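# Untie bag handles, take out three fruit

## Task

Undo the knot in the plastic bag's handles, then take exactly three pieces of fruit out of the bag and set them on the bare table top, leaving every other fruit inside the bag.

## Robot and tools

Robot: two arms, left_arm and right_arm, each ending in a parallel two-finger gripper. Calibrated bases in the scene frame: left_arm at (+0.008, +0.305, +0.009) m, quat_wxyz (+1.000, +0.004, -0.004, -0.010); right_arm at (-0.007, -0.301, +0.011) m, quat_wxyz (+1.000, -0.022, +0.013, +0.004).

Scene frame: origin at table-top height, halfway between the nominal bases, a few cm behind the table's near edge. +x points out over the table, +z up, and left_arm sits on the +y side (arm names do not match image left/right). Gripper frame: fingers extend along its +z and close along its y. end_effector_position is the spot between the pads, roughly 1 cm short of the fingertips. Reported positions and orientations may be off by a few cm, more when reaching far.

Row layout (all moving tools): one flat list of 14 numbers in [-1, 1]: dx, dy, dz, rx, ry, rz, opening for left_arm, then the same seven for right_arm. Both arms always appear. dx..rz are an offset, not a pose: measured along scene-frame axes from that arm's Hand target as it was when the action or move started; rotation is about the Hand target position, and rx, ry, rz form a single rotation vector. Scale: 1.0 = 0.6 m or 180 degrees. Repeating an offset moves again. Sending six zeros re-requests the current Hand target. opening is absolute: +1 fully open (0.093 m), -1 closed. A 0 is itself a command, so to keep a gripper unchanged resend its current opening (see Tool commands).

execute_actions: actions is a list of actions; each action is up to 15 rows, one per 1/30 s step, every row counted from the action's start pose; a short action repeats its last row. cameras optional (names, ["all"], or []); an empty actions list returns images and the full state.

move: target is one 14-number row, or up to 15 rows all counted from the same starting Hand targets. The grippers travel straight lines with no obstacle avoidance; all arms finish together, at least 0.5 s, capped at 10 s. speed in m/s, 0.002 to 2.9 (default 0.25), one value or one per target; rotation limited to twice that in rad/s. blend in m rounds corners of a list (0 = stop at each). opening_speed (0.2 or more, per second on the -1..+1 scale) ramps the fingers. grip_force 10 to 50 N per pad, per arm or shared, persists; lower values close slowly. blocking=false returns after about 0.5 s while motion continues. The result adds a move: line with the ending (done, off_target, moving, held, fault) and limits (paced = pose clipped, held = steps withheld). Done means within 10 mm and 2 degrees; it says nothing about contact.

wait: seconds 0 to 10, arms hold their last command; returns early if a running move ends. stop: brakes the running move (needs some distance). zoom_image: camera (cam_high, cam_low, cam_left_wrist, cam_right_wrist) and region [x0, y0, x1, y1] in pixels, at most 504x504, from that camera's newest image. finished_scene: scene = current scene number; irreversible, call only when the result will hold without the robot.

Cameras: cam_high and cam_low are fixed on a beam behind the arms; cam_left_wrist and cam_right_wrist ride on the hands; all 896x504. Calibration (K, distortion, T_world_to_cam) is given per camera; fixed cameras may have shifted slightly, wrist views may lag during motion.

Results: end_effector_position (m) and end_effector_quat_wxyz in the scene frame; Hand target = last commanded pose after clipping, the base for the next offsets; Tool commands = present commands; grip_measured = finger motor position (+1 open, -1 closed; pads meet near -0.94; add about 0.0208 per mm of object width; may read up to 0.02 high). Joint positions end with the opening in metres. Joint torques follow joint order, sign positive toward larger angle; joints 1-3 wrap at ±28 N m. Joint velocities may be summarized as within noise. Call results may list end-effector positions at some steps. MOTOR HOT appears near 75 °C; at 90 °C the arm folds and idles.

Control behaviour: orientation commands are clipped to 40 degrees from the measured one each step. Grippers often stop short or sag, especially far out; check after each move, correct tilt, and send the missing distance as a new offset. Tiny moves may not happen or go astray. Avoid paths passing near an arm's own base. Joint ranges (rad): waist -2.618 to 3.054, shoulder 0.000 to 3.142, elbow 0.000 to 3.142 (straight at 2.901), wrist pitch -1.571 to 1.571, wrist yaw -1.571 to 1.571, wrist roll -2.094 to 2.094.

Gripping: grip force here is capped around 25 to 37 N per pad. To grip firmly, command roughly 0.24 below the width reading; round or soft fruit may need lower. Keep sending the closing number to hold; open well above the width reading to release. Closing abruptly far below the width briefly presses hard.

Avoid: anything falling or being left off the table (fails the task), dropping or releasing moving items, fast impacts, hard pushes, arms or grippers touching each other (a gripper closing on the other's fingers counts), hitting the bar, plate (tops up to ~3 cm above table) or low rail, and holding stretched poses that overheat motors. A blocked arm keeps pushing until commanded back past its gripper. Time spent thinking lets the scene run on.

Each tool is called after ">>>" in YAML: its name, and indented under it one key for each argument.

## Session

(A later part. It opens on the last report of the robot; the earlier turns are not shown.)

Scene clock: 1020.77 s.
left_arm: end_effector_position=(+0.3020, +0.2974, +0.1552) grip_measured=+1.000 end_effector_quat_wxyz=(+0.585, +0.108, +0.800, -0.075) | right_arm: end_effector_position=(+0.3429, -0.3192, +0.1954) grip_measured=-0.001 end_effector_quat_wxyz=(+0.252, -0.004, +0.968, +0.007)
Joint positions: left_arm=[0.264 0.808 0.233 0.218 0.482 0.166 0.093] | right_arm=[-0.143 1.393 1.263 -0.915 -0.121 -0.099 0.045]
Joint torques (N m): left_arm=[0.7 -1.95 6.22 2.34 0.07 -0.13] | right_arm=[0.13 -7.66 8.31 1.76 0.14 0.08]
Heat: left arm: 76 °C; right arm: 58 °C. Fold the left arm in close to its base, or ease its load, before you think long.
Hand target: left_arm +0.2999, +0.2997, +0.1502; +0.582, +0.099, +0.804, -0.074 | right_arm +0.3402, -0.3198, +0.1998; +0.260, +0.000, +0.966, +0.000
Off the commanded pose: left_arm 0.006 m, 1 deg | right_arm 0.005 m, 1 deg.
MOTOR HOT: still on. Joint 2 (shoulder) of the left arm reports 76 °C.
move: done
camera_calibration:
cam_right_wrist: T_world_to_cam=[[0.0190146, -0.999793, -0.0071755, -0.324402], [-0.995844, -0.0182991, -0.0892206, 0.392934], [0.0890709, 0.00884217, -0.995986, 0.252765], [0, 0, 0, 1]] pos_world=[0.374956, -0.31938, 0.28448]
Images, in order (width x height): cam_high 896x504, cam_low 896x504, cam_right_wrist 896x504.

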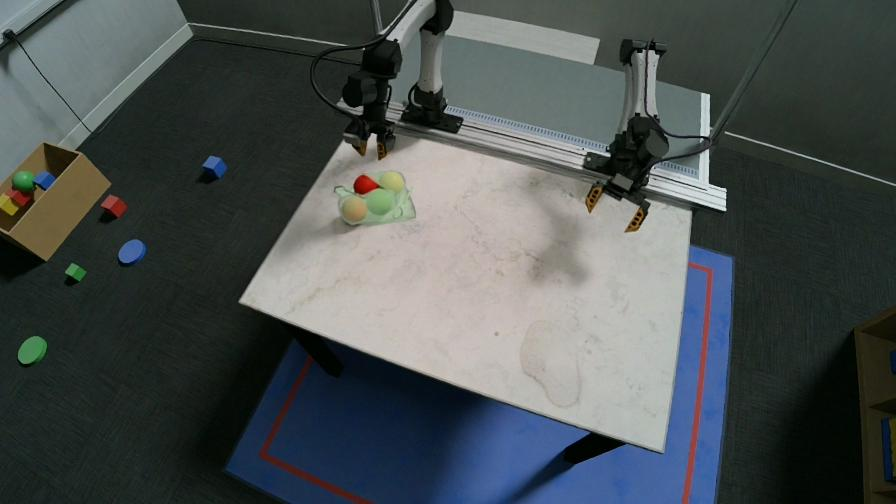

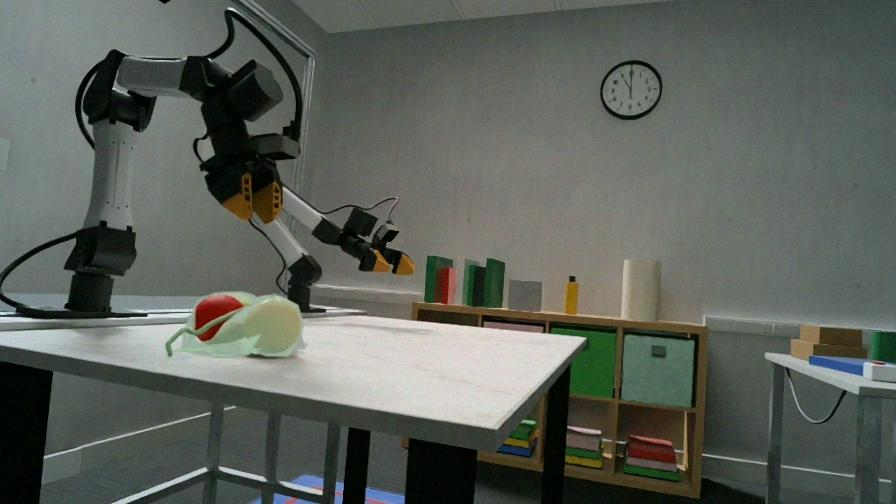

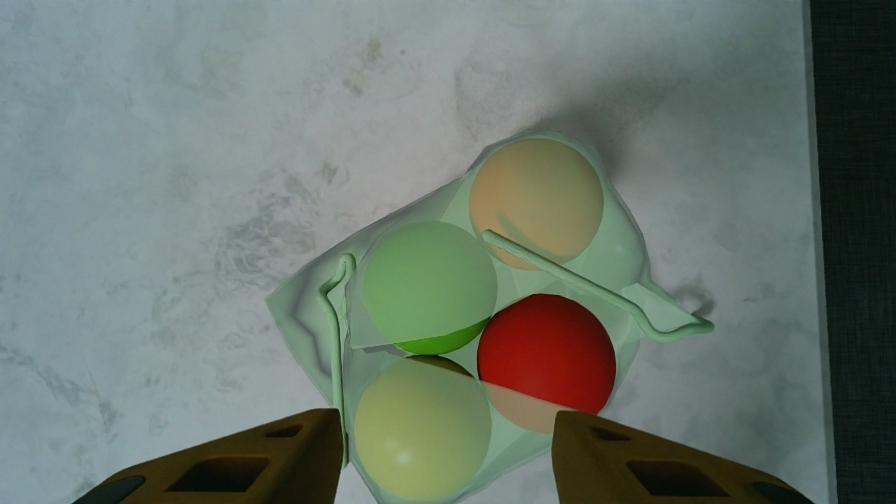

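>>> move:
  target: [0,0,0,0,0,0,1,-0.0087,-0.0287,-0.1,-0.1314,0.1314,0.487,-0.4]
  cameras: ["cam_right_wrist"]
  speed: 0.3

>>> zoom_image:
  camera: "cam_right_wrist"
  region: [200, 0, 700, 504]

Scene clock: 1077.47 s.
left_arm: end_effector_position=(+0.3020, +0.2974, +0.1552) grip_measured=+1.000 end_effector_quat_wxyz=(+0.585, +0.108, +0.800, -0.075) | right_arm: end_effector_position=(+0.3326, -0.3352, +0.1369) grip_measured=-0.399 end_effector_quat_wxyz=(-0.007, +0.703, -0.711, -0.001)
Joint positions: left_arm=[0.264 0.808 0.233 0.218 0.482 0.166 0.093] | right_arm=[-0.155 1.799 1.576 -1.322 -0.059 -1.706 0.026]
Joint torques (N m): left_arm=[0.69 -1.85 6.15 2.35 0.05 -0.13] | right_arm=[-0.03 -6.94 11.3 0.23 0.07 -0.05]
Heat: left arm: 53 °C; right arm: 56 °C.
Hand target: left_arm +0.2999, +0.2997, +0.1502; +0.582, +0.099, +0.804, -0.074 | right_arm +0.3350, -0.3370, +0.1398; +0.001, +0.707, -0.707, +0.001
Off the commanded pose: left_arm 0.006 m, 1 deg | right_arm 0.004 m, 1 deg.
MOTOR HOT: cleared for the motors of the left arm.
move: done
camera_calibration:
cam_right_wrist: T_world_to_cam=[[0.999962, -0.00171318, 0.00857663, -0.334524], [-0.00497997, -0.917668, 0.397317, -0.320541], [0.00718982, -0.397345, -0.917641, 0.0760443], [0, 0, 0, 1]] pos_world=[0.332368, -0.264507, 0.200007]
Images, in order (width x height): cam_right_wrist 896x504.

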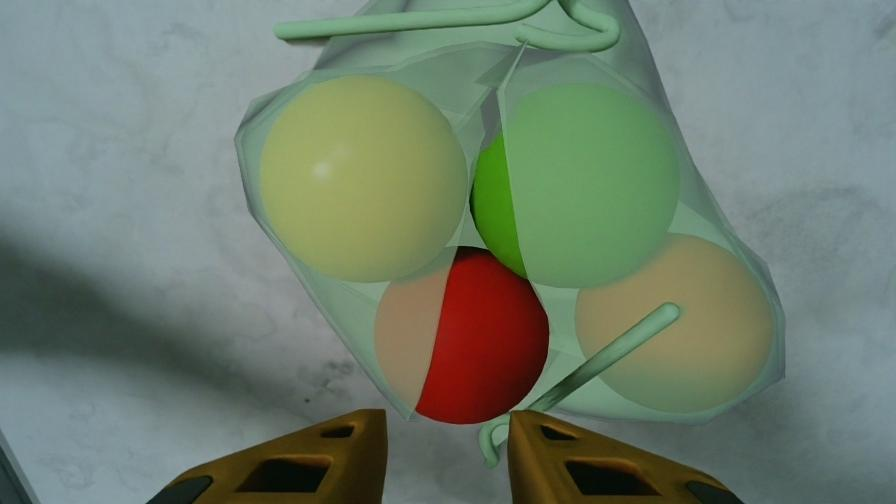

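Scaled by 1.000.

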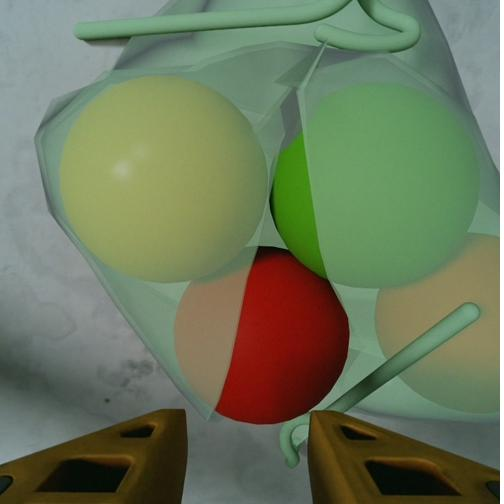

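>>> move:
  target: [0,0,0,0,0,0,1,0.0065,0.0085,-0.075,0,0,0,-0.52]
  cameras: ["cam_right_wrist"]
  speed: 0.12

>>> zoom_image:
  camera: "cam_right_wrist"
  region: [200, 100, 700, 504]

Scene clock: 1103.23 s.
left_arm: end_effector_position=(+0.3020, +0.2974, +0.1552) grip_measured=+1.000 end_effector_quat_wxyz=(+0.585, +0.108, +0.800, -0.075) | right_arm: end_effector_position=(+0.3394, -0.3301, +0.1017) grip_measured=-0.519 end_effector_quat_wxyz=(-0.008, +0.709, -0.705, +0.000)
Joint positions: left_arm=[0.264 0.808 0.233 0.218 0.482 0.166 0.093] | right_arm=[-0.133 1.828 1.475 -1.187 -0.058 -1.7 0.02]
Joint torques (N m): left_arm=[0.68 -1.88 6.17 2.36 0.06 -0.14] | right_arm=[-0.08 -7.65 6.83 0.61 0.05 0.1]
Heat: left arm: 52 °C; right arm: 56 °C.
Hand target: left_arm +0.2999, +0.2997, +0.1502; +0.582, +0.099, +0.804, -0.074 | right_arm +0.3389, -0.3320, +0.0947; +0.000, +0.707, -0.707, +0.000
Off the commanded pose: left_arm 0.006 m, 1 deg | right_arm 0.007 m, 1 deg.
move: done
camera_calibration:
cam_right_wrist: T_world_to_cam=[[0.999822, 0.0148803, 0.0116087, -0.335783], [0.00903314, -0.917377, 0.397918, -0.306655], [0.0165707, -0.397742, -0.917348, 0.0422816], [0, 0, 0, 1]] pos_world=[0.337793, -0.259504, 0.164708]
Images, in order (width x height): cam_right_wrist 896x504.

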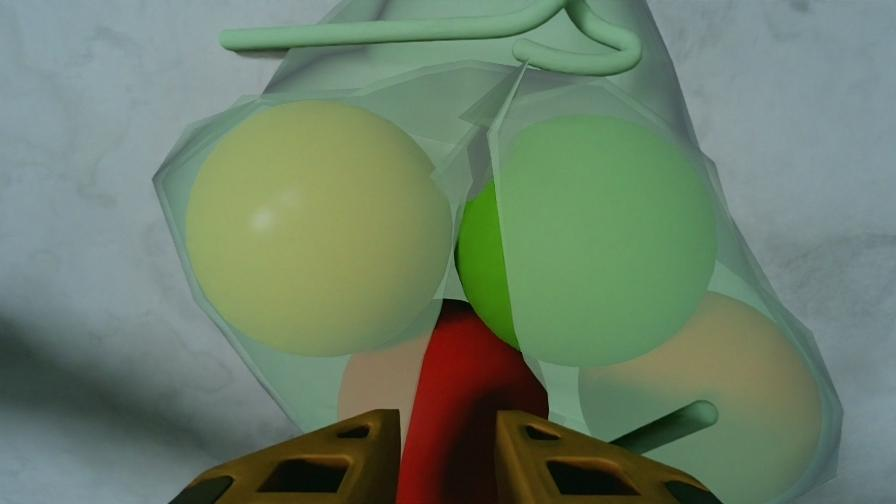

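Scaled by 1.008 from the camera's 896x504 image, which has a finer 1280x720 frame.

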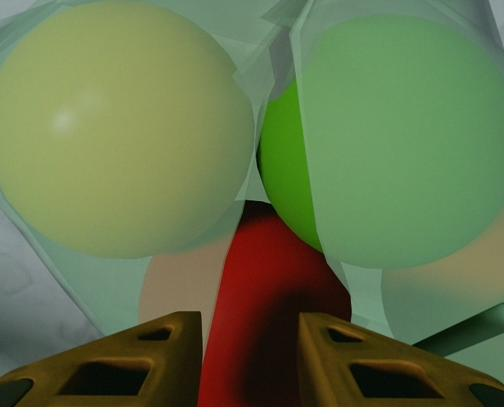

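>>> move:
  target: [0,0,0,0,0,0,1,0,0.002,-0.058,0,0,0,-0.52]
  cameras: ["cam_right_wrist"]
  speed: 0.08

>>> zoom_image:
  camera: "cam_right_wrist"
  region: [200, 100, 700, 504]

Scene clock: 1139.43 s.
left_arm: end_effector_position=(+0.3021, +0.2974, +0.1553) grip_measured=+1.000 end_effector_quat_wxyz=(+0.585, +0.108, +0.800, -0.075) | right_arm: end_effector_position=(+0.3411, -0.3300, +0.0691) grip_measured=-0.519 end_effector_quat_wxyz=(-0.009, +0.709, -0.705, +0.004)
Joint positions: left_arm=[0.264 0.808 0.233 0.218 0.482 0.166 0.093] | right_arm=[-0.126 1.852 1.374 -1.055 -0.056 -1.692 0.02]
Joint torques (N m): left_arm=[0.69 -1.89 6.22 2.35 0.05 -0.12] | right_arm=[0.06 -7.19 6.58 0.67 0.04 0.07]
Heat: left arm: 54 °C; right arm: 54 °C.
Hand target: left_arm +0.2999, +0.2997, +0.1502; +0.582, +0.099, +0.804, -0.074 | right_arm +0.3389, -0.3307, +0.0600; +0.001, +0.707, -0.707, +0.000
Off the commanded pose: left_arm 0.006 m, 1 deg | right_arm 0.010 m, 1 deg.
move: done
camera_calibration:
cam_right_wrist: T_world_to_cam=[[0.999736, 0.0136745, 0.0184426, -0.337994], [0.00514125, -0.916219, 0.400644, -0.291992], [0.022376, -0.400444, -0.916048, 0.00949227], [0, 0, 0, 1]] pos_world=[0.339194, -0.259106, 0.131914]
Images, in order (width x height): cam_right_wrist 896x504.

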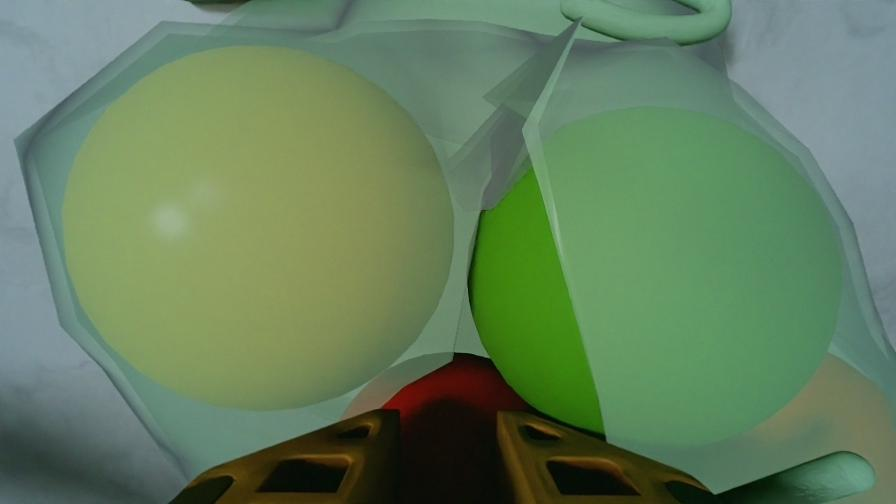

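Scaled by 1.008 from the camera's 896x504 image, which has a finer 1280x720 frame.

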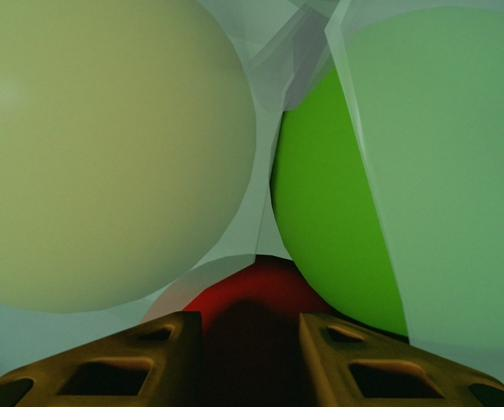

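>>> move:
  target: [0,0,0,0,0,0,1,0,0,0,0,0,0,-1]
  cameras: ["cam_right_wrist"]
  opening_speed: 0.5

>>> zoom_image:
  camera: "cam_right_wrist"
  region: [200, 100, 700, 504]

Scene clock: 1154.63 s.
left_arm: end_effector_position=(+0.3021, +0.2974, +0.1553) grip_measured=+1.000 end_effector_quat_wxyz=(+0.585, +0.108, +0.800, -0.075) | right_arm: end_effector_position=(+0.3412, -0.3300, +0.0691) grip_measured=-0.987 end_effector_quat_wxyz=(-0.010, +0.709, -0.705, +0.004)
Joint positions: left_arm=[0.264 0.808 0.233 0.218 0.482 0.166 0.093] | right_arm=[-0.126 1.852 1.374 -1.054 -0.056 -1.692 0]
Joint torques (N m): left_arm=[0.72 -1.83 6.19 2.36 0.06 -0.13] | right_arm=[0.1 -7.2 6.46 0.67 0.1 0.08]
Heat: left arm: 54 °C; right arm: 53 °C.
Hand target: left_arm +0.2999, +0.2997, +0.1502; +0.582, +0.099, +0.804, -0.074 | right_arm +0.3389, -0.3307, +0.0600; +0.001, +0.707, -0.707, +0.000
Off the commanded pose: left_arm 0.006 m, 1 deg | right_arm 0.010 m, 1 deg.
move: done
camera_calibration:
cam_right_wrist: T_world_to_cam=[[0.999728, 0.0137452, 0.0188482, -0.338027], [0.00504356, -0.91622, 0.400644, -0.291959], [0.022776, -0.40044, -0.91604, 0.00935652], [0, 0, 0, 1]] pos_world=[0.339194, -0.259106, 0.131914]
Images, in order (width x height): cam_right_wrist 896x504.

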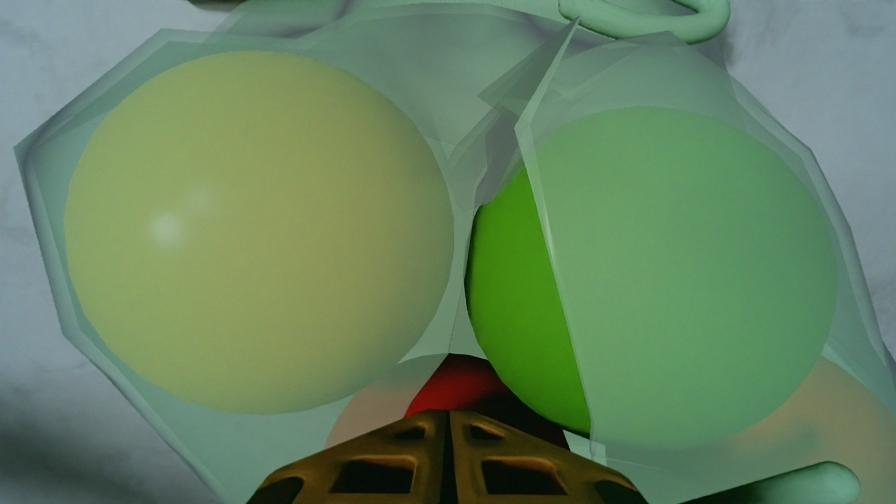

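Scaled by 1.008 from the camera's 896x504 image, which has a finer 1280x720 frame.

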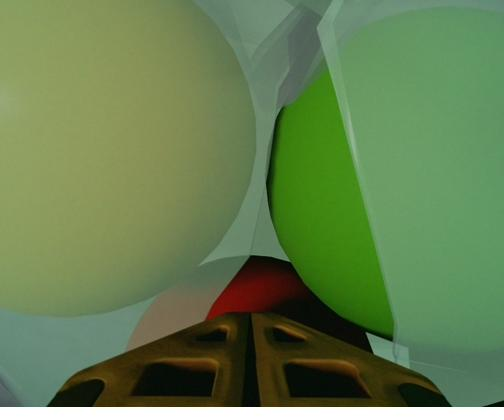

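>>> move:
  target: [0,0,0,0,0,0,1,-0.03,0,0.07,0,0,0,-1]
  cameras: ["cam_right_wrist","cam_low"]
  speed: 0.08

>>> zoom_image:
  camera: "cam_right_wrist"
  region: [200, 100, 700, 504]

>>> zoom_image:
  camera: "cam_low"
  region: [140, 220, 340, 380]

Scene clock: 1163.27 s.
left_arm: end_effector_position=(+0.3021, +0.2974, +0.1553) grip_measured=+1.000 end_effector_quat_wxyz=(+0.585, +0.108, +0.800, -0.075) | right_arm: end_effector_position=(+0.3188, -0.3265, +0.0867) grip_measured=-0.987 end_effector_quat_wxyz=(+0.006, +0.708, -0.706, -0.015)
Joint positions: left_arm=[0.264 0.808 0.233 0.218 0.482 0.166 0.093] | right_arm=[-0.126 1.796 1.374 -1.159 -0.056 -1.692 0]
Joint torques (N m): left_arm=[0.69 -1.85 6.2 2.35 0.05 -0.13] | right_arm=[-0.79 -10.95 10.45 0.06 0.08 -0.04]
Heat: left arm: 54 °C; right arm: 53 °C.
Hand target: left_arm +0.2999, +0.2997, +0.1502; +0.582, +0.099, +0.804, -0.074 | right_arm +0.3209, -0.3307, +0.1019; +0.001, +0.707, -0.707, +0.001
Off the commanded pose: left_arm 0.006 m, 1 deg | right_arm 0.016 m, 2 deg.
move: off_target (right_arm)
camera_calibration:
cam_right_wrist: T_world_to_cam=[[0.999498, 0.011559, -0.0295147, -0.312428], [0.0222795, -0.918514, 0.394761, -0.301445], [-0.0225466, -0.39522, -0.91831, 0.0436882], [0, 0, 0, 1]] pos_world=[0.319972, -0.256004, 0.149897]
Images, in order (width x height): cam_low 896x504, cam_right_wrist 896x504.

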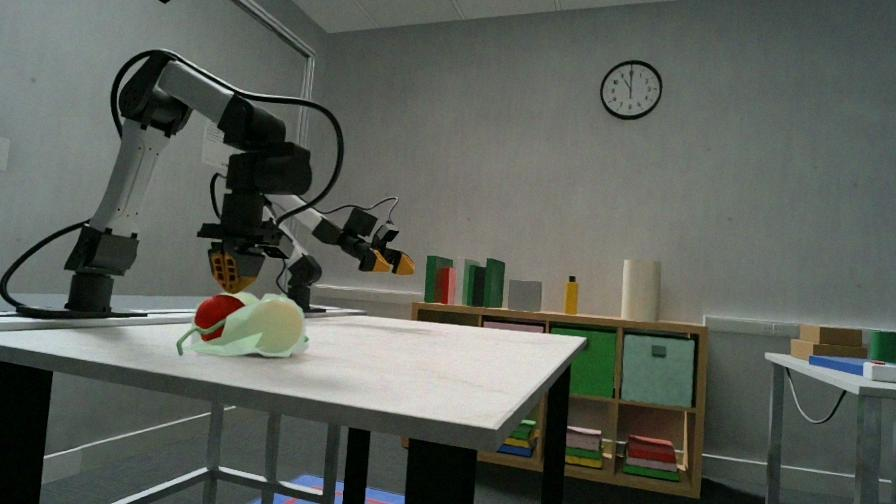

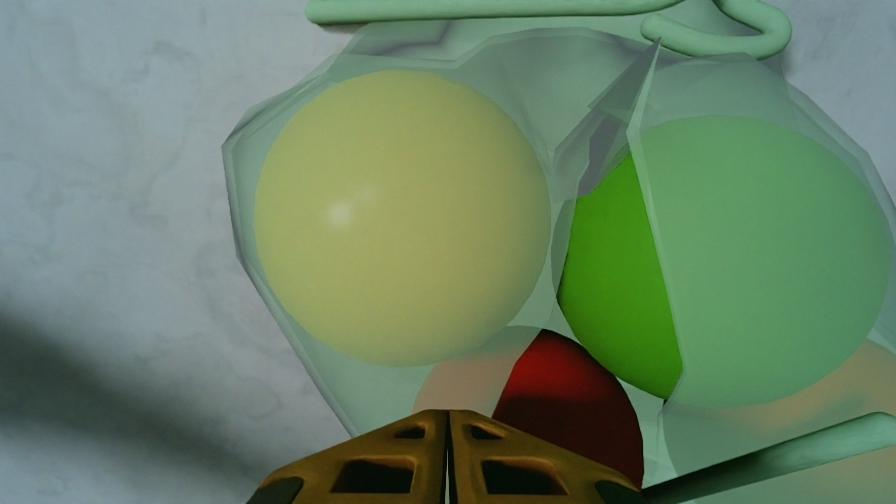

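Scaled by 1.008 from the camera's 896x504 image, which has a finer 1280x720 frame.

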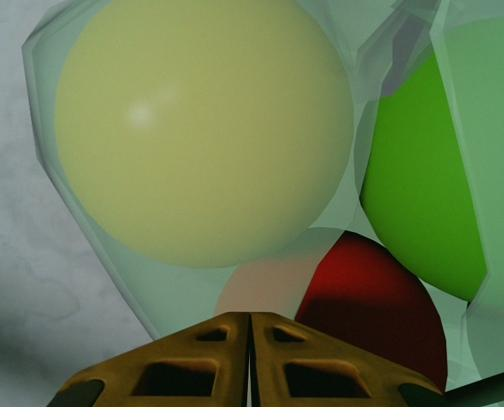

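Scaled by 2.520 from the camera's 896x504 image, which has a finer 1280x720 frame.

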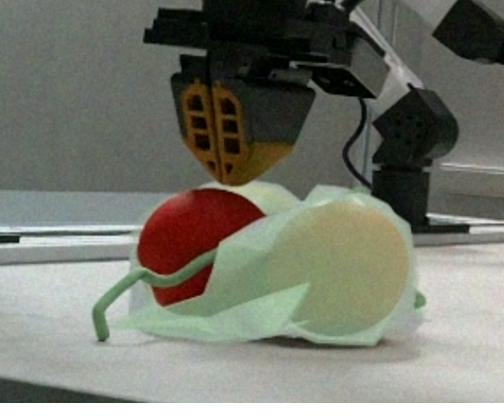

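>>> move:
  target:
    - [0,0,0,0,0,0,1,0.0,0,0.08,0,0,0,-1]
    - [0,0,0,0,0,0,1,0.037,-0.082,0.1,0,0,-0.5,-1]
    - [0,0,0,0,0,0,1,0.037,-0.082,0.1,0,0,-0.5,1]
  cameras: ["cam_right_wrist","cam_low"]
  speed: 0.3
  blend: [0.02,0,0]

>>> zoom_image:
  camera: "cam_right_wrist"
  region: [200, 0, 700, 504]

Scene clock: 1205.77 s.
left_arm: end_effector_position=(+0.3021, +0.2974, +0.1553) grip_measured=+1.000 end_effector_quat_wxyz=(+0.585, +0.108, +0.800, -0.075) | right_arm: end_effector_position=(+0.3416, -0.3740, +0.1594) grip_measured=+1.000 end_effector_quat_wxyz=(+0.002, -0.010, +1.000, +0.003)
Joint positions: left_arm=[0.264 0.808 0.233 0.218 0.482 0.166 0.093] | right_arm=[-0.262 1.874 1.756 -1.436 -0.056 -0.272 0.093]
Joint torques (N m): left_arm=[0.69 -1.88 6.22 2.35 0.04 -0.12] | right_arm=[-1.09 -7.49 11.4 0.35 0.07 0.07]
Heat: left arm: 56 °C; right arm: 55 °C.
Hand target: left_arm +0.2999, +0.2997, +0.1502; +0.582, +0.099, +0.804, -0.074 | right_arm +0.3431, -0.3799, +0.1620; -0.001, +0.000, +1.000, +0.000
Off the commanded pose: left_arm 0.006 m, 1 deg | right_arm 0.007 m, 1 deg.
move: done
camera_calibration:
cam_right_wrist: T_world_to_cam=[[0.0288513, -0.999559, -0.00698687, -0.382794], [-0.914636, -0.0292185, 0.40322, 0.276968], [-0.403247, -0.00524296, -0.915076, 0.367583], [0, 0, 0, 1]] pos_world=[0.412596, -0.372605, 0.222013]
Images, in order (width x height): cam_low 896x504, cam_right_wrist 896x504.

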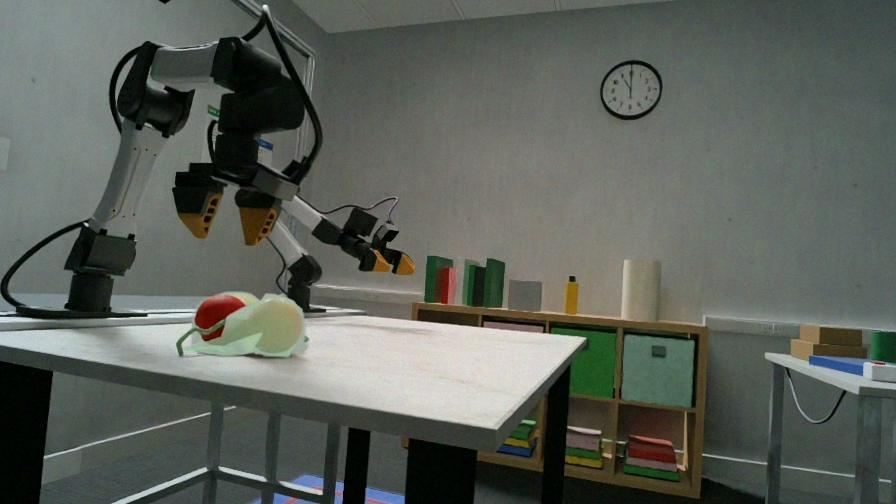

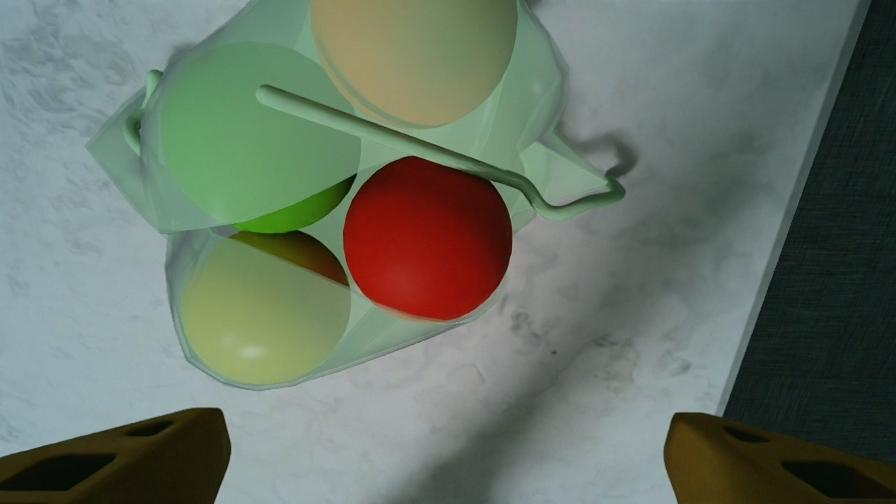

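Scaled by 1.000.

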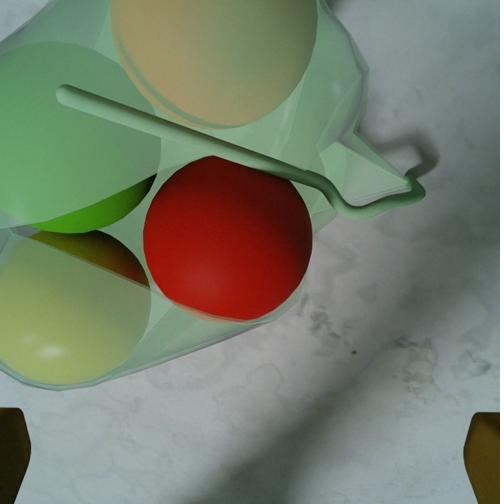

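>>> move:
  target: [0,0,0,0,0,0,1,-0.0105,0.004,-0.115,0,0,0,1]
  cameras: ["cam_right_wrist"]
  speed: 0.15

>>> zoom_image:
  camera: "cam_right_wrist"
  region: [200, 0, 700, 504]

Scene clock: 1260.67 s.
left_arm: end_effector_position=(+0.3021, +0.2974, +0.1553) grip_measured=+1.000 end_effector_quat_wxyz=(+0.585, +0.108, +0.800, -0.075) | right_arm: end_effector_position=(+0.3371, -0.3761, +0.0953) grip_measured=+1.000 end_effector_quat_wxyz=(-0.003, -0.004, +1.000, +0.005)
Joint positions: left_arm=[0.264 0.808 0.233 0.218 0.482 0.166 0.093] | right_arm=[-0.262 1.874 1.501 -1.191 -0.056 -0.261 0.093]
Joint torques (N m): left_arm=[0.69 -1.83 6.19 2.34 0.06 -0.13] | right_arm=[-0.28 -9.36 6.76 0.71 0.06 0.11]
Heat: left arm: 57 °C; right arm: 57 °C.
Hand target: left_arm +0.2999, +0.2997, +0.1502; +0.582, +0.099, +0.804, -0.074 | right_arm +0.3368, -0.3775, +0.0929; -0.001, +0.000, +1.000, +0.000
Off the commanded pose: left_arm 0.006 m, 1 deg | right_arm 0.003 m, 1 deg.
move: done
camera_calibration:
cam_right_wrist: T_world_to_cam=[[0.0167877, -0.999812, -0.00973376, -0.38095], [-0.910825, -0.0193079, 0.412341, 0.300292], [-0.412451, 0.00194351, -0.910978, 0.312475], [0, 0, 0, 1]] pos_world=[0.40879, -0.375688, 0.157127]
Images, in order (width x height): cam_right_wrist 896x504.

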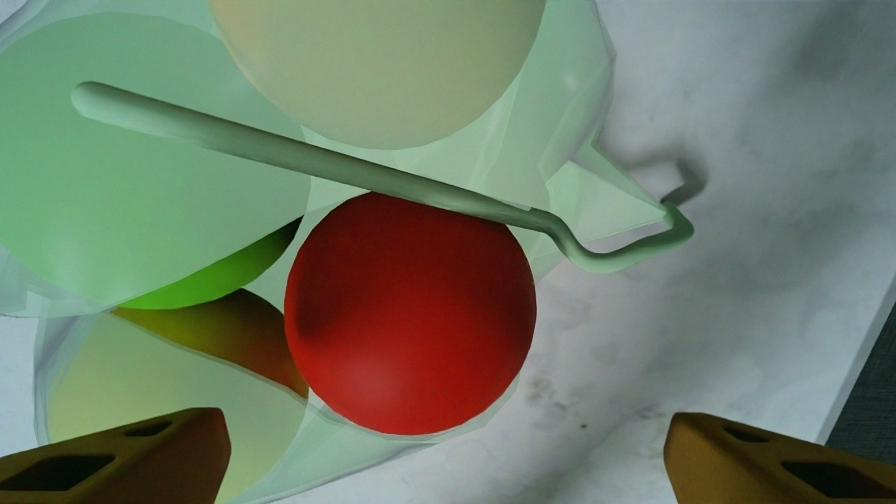

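Scaled by 1.000.

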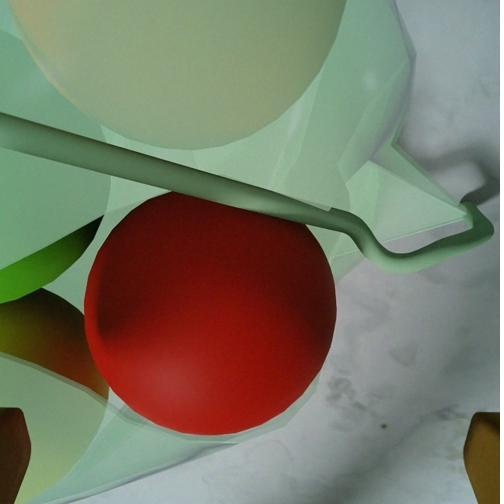

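>>> move:
  target: [0,0,0,0,0,0,1,0.0033,0.0085,-0.055,0,0,0,1]
  cameras: ["cam_right_wrist","cam_low"]
  speed: 0.08

>>> zoom_image:
  camera: "cam_low"
  region: [140, 220, 340, 380]

Scene clock: 1286.33 s.
left_arm: end_effector_position=(+0.3021, +0.2974, +0.1553) grip_measured=+1.000 end_effector_quat_wxyz=(+0.585, +0.108, +0.800, -0.075) | right_arm: end_effector_position=(+0.3401, -0.3717, +0.0685) grip_measured=+1.000 end_effector_quat_wxyz=(+0.006, -0.003, +1.000, +0.003)
Joint positions: left_arm=[0.264 0.808 0.233 0.218 0.482 0.166 0.093] | right_arm=[-0.244 1.884 1.406 -1.067 -0.056 -0.241 0.093]
Joint torques (N m): left_arm=[0.68 -1.92 6.19 2.35 0.06 -0.13] | right_arm=[0.03 -7.64 6.74 0.74 0.08 0.07]
Heat: left arm: 57 °C; right arm: 57 °C.
Hand target: left_arm +0.2999, +0.2997, +0.1502; +0.582, +0.099, +0.804, -0.074 | right_arm +0.3388, -0.3725, +0.0600; -0.001, +0.000, +1.000, +0.000
Off the commanded pose: left_arm 0.006 m, 1 deg | right_arm 0.009 m, 1 deg.
move: done
camera_calibration:
cam_right_wrist: T_world_to_cam=[[0.0159247, -0.999859, -0.00527843, -0.376781], [-0.918098, -0.016713, 0.396001, 0.318745], [-0.396033, -0.00146007, -0.918235, 0.28295], [0, 0, 0, 1]] pos_world=[0.410697, -0.370988, 0.131602]
Images, in order (width x height): cam_low 896x504, cam_right_wrist 896x504.

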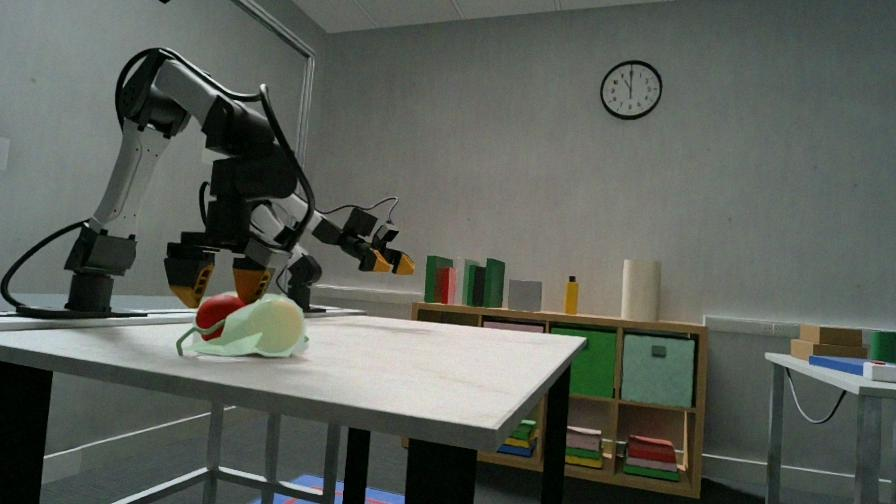

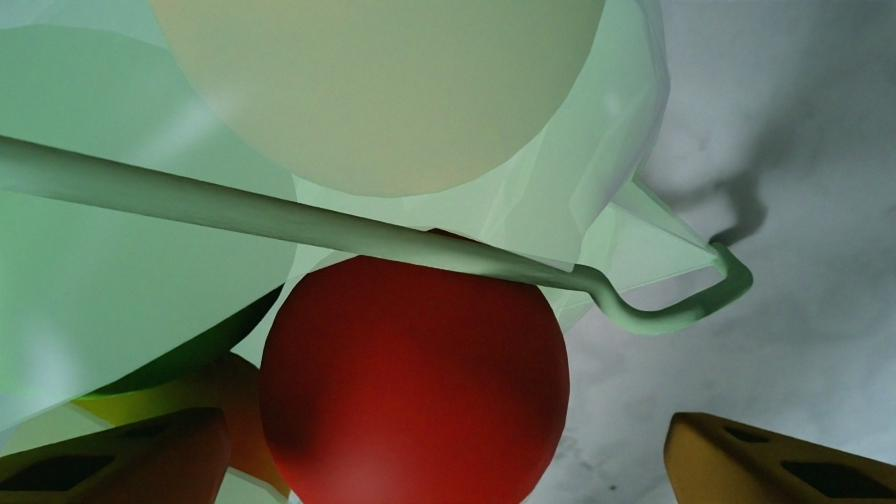

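Scaled by 2.520 from the camera's 896x504 image, which has a finer 1280x720 frame.

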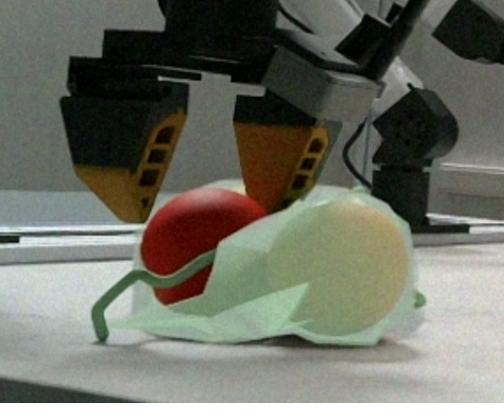

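>>> move:
  target: [0,0,0,0,0,0,1,-0.001,0.0,-0.045,0,0,0,1]
  cameras: ["cam_right_wrist","cam_low"]
  speed: 0.06

>>> zoom_image:
  camera: "cam_low"
  region: [140, 220, 340, 380]

Scene clock: 1296.33 s.
left_arm: end_effector_position=(+0.3021, +0.2974, +0.1553) grip_measured=+1.000 end_effector_quat_wxyz=(+0.585, +0.108, +0.800, -0.075) | right_arm: end_effector_position=(+0.3396, -0.3717, +0.0422) grip_measured=+1.000 end_effector_quat_wxyz=(+0.006, -0.003, +1.000, +0.003)
Joint positions: left_arm=[0.264 0.808 0.233 0.218 0.482 0.166 0.093] | right_arm=[-0.241 1.913 1.337 -0.97 -0.056 -0.237 0.093]
Joint torques (N m): left_arm=[0.65 -1.88 6.19 2.36 0.04 -0.14] | right_arm=[0.06 -7.5 6.34 0.81 0.07 0.09]
Heat: left arm: 57 °C; right arm: 56 °C.
Hand target: left_arm +0.2999, +0.2997, +0.1502; +0.582, +0.099, +0.804, -0.074 | right_arm +0.3381, -0.3725, +0.0329; -0.001, +0.000, +1.000, +0.000
Off the commanded pose: left_arm 0.006 m, 1 deg | right_arm 0.009 m, 1 deg.
move: done
camera_calibration:
cam_right_wrist: T_world_to_cam=[[0.0150885, -0.99987, -0.0057019, -0.376729], [-0.917596, -0.0161119, 0.397187, 0.32872], [-0.397227, -0.000760895, -0.91772, 0.259246], [0, 0, 0, 1]] pos_world=[0.410296, -0.371186, 0.105204]
Images, in order (width x height): cam_low 896x504, cam_right_wrist 896x504.

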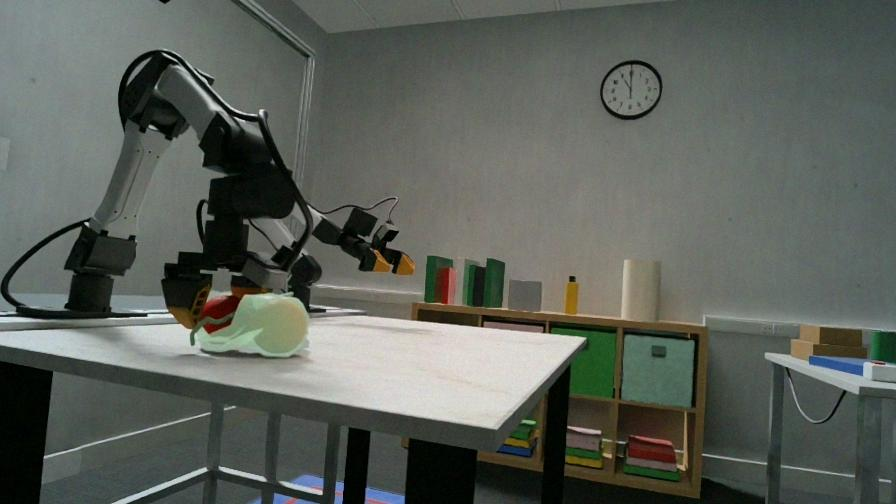

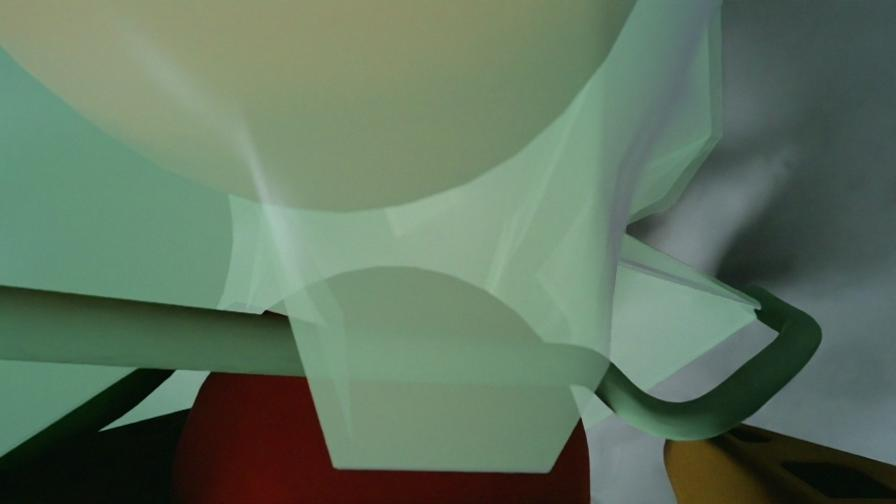

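Scaled by 2.520 from the camera's 896x504 image, which has a finer 1280x720 frame.

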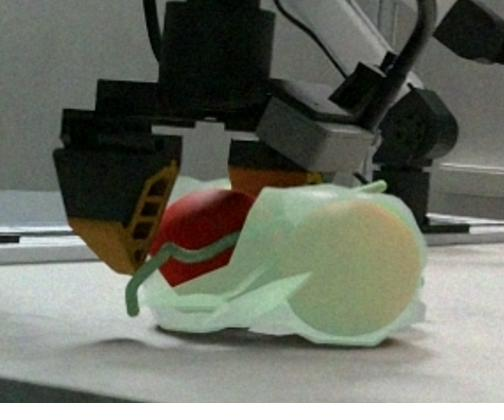

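>>> move:
  target: [0,0,0,0,0,0,1,0.0,0.0,0,0,0,0,0.3]
  cameras: ["cam_right_wrist","cam_low"]
  opening_speed: 0.4

>>> zoom_image:
  camera: "cam_low"
  region: [140, 220, 340, 380]

Scene clock: 1308.37 s.
left_arm: end_effector_position=(+0.3021, +0.2974, +0.1553) grip_measured=+1.000 end_effector_quat_wxyz=(+0.585, +0.108, +0.800, -0.075) | right_arm: end_effector_position=(+0.3400, -0.3718, +0.0422) grip_measured=+0.335 end_effector_quat_wxyz=(+0.007, -0.003, +1.000, +0.003)
Joint positions: left_arm=[0.264 0.808 0.233 0.218 0.482 0.166 0.093] | right_arm=[-0.241 1.913 1.337 -0.968 -0.056 -0.237 0.061]
Joint torques (N m): left_arm=[0.7 -1.89 6.19 2.37 0.06 -0.13] | right_arm=[-0.02 -7.5 6.48 0.81 0.06 0.1]
Heat: left arm: 58 °C; right arm: 55 °C.
Hand target: left_arm +0.2999, +0.2997, +0.1502; +0.582, +0.099, +0.804, -0.074 | right_arm +0.3382, -0.3725, +0.0329; -0.001, +0.000, +1.000, +0.000
Off the commanded pose: left_arm 0.006 m, 1 deg | right_arm 0.009 m, 1 deg.
move: done
camera_calibration:
cam_right_wrist: T_world_to_cam=[[0.015256, -0.99987, -0.00531189, -0.376842], [-0.918198, -0.0161126, 0.395795, 0.329258], [-0.395829, -0.00116089, -0.918324, 0.258757], [0, 0, 0, 1]] pos_world=[0.410496, -0.371187, 0.105302]
Images, in order (width x height): cam_low 896x504, cam_right_wrist 896x504.

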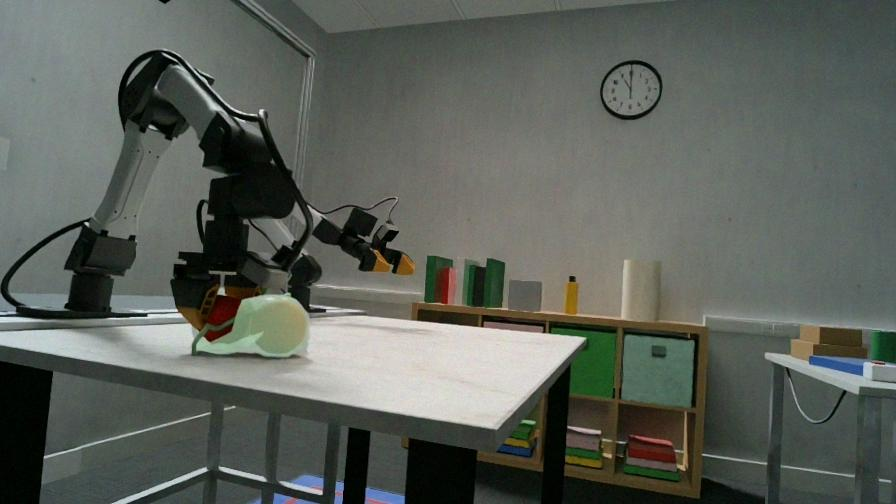

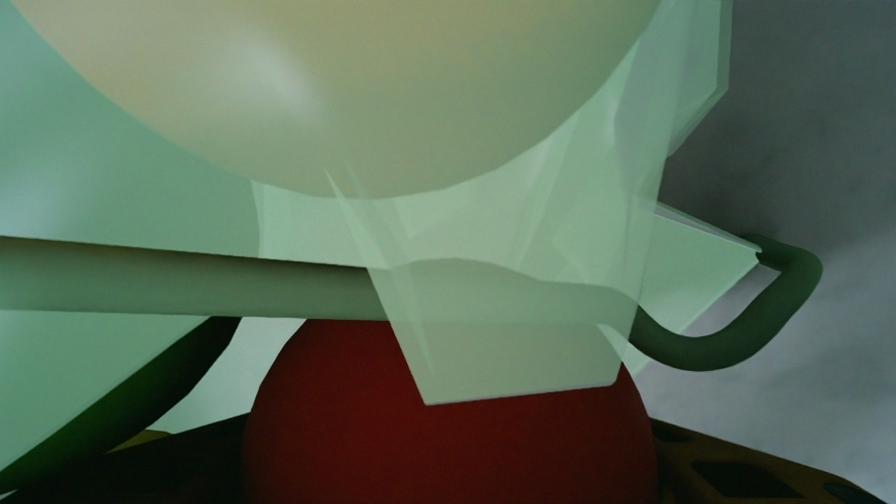

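Scaled by 2.520 from the camera's 896x504 image, which has a finer 1280x720 frame.

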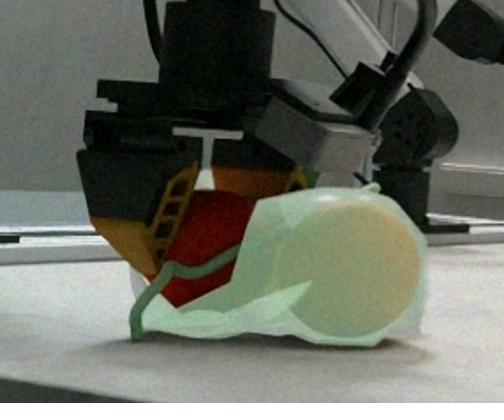

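>>> move:
  target: [0,0,0,0,0,0,1,-0.02,-0.02,0.085,0,0,0,0.3]
  cameras: ["cam_right_wrist","cam_low","cam_high"]
  speed: 0.08

>>> zoom_image:
  camera: "cam_low"
  region: [140, 200, 340, 380]

>>> zoom_image:
  camera: "cam_high"
  region: [300, 120, 460, 250]

Scene clock: 1318.47 s.
left_arm: end_effector_position=(+0.3021, +0.2974, +0.1553) grip_measured=+1.000 end_effector_quat_wxyz=(+0.585, +0.108, +0.800, -0.075) | right_arm: end_effector_position=(+0.3220, -0.3785, +0.0668) grip_measured=+0.335 end_effector_quat_wxyz=(-0.019, -0.001, +1.000, +0.009)
Joint positions: left_arm=[0.264 0.808 0.233 0.218 0.482 0.166 0.093] | right_arm=[-0.276 1.874 1.384 -1.108 -0.056 -0.271 0.061]
Joint torques (N m): left_arm=[0.72 -1.85 6.2 2.35 0.04 -0.13] | right_arm=[-1.07 -11.92 10.74 0.21 0.05 -0.1]
Heat: left arm: 58 °C; right arm: 55 °C.
Hand target: left_arm +0.2999, +0.2997, +0.1502; +0.582, +0.099, +0.804, -0.074 | right_arm +0.3262, -0.3845, +0.0840; -0.001, +0.000, +1.000, +0.000
Off the commanded pose: left_arm 0.006 m, 1 deg | right_arm 0.019 m, 2 deg.
move: off_target (right_arm)
camera_calibration:
cam_right_wrist: T_world_to_cam=[[0.0101123, -0.999771, -0.018843, -0.380611], [-0.897125, -0.0173939, 0.441434, 0.292638], [-0.44166, 0.0124407, -0.897096, 0.292748], [0, 0, 0, 1]] pos_world=[0.395677, -0.379076, 0.126271]
Images, in order (width x height): cam_high 896x504, cam_low 896x504, cam_right_wrist 896x504.

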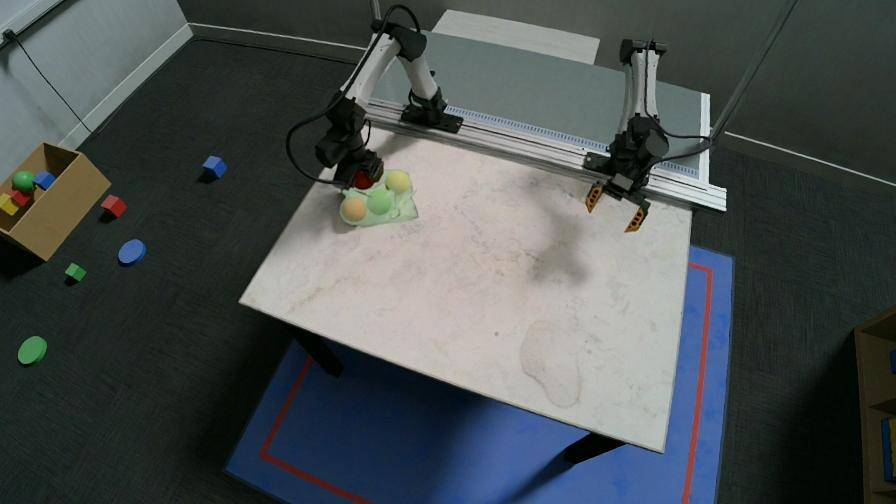

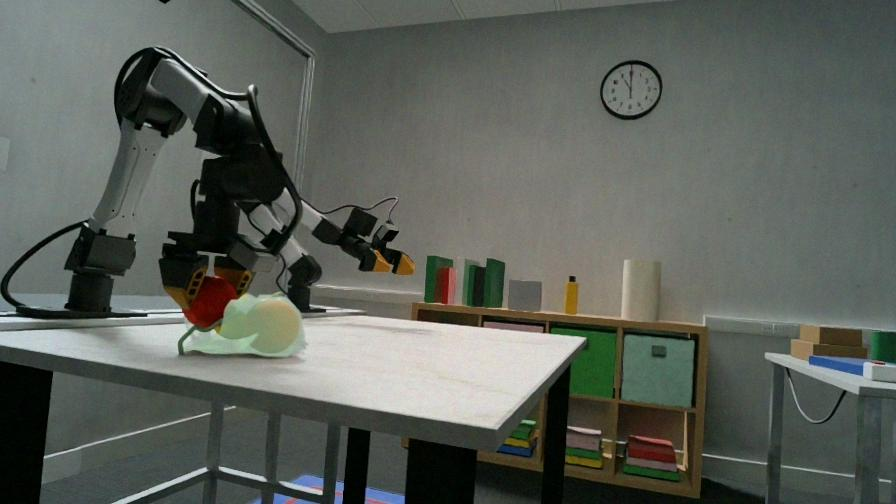

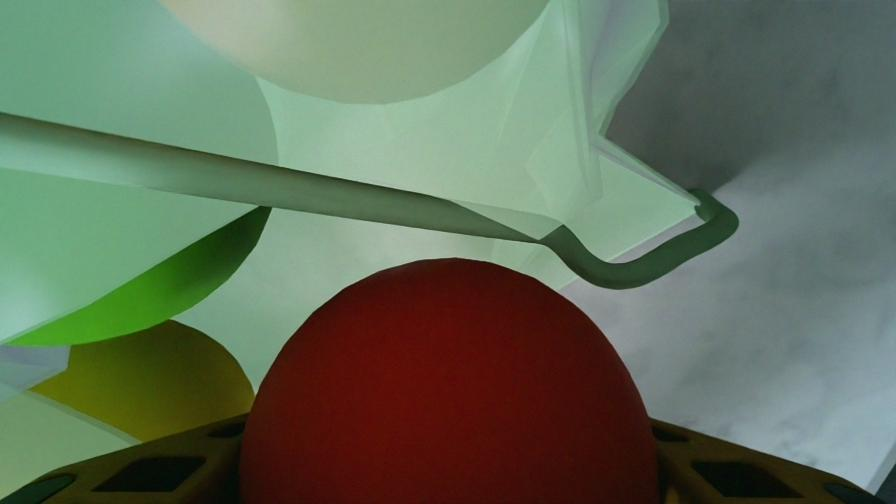

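Scaled by 2.520 from the camera's 896x504 image, which has a finer 1280x720 frame.

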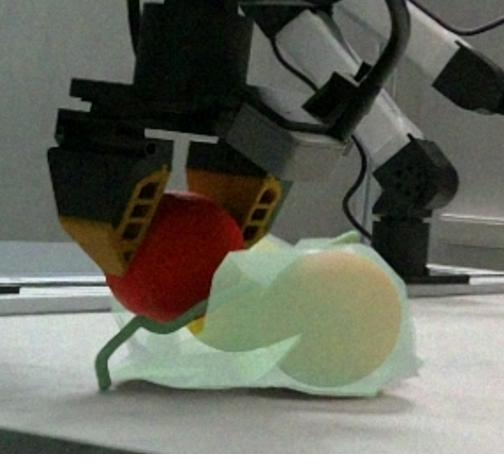

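Scaled by 3.150 from the camera's 896x504 image, which has a finer 1280x720 frame.

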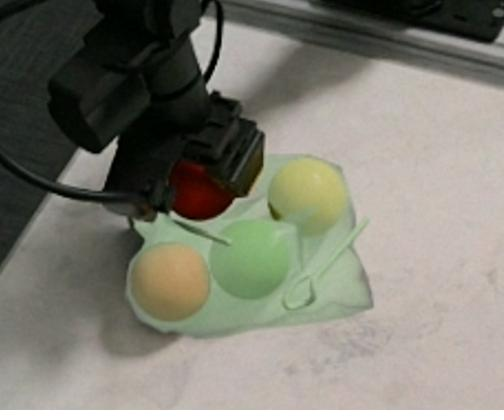

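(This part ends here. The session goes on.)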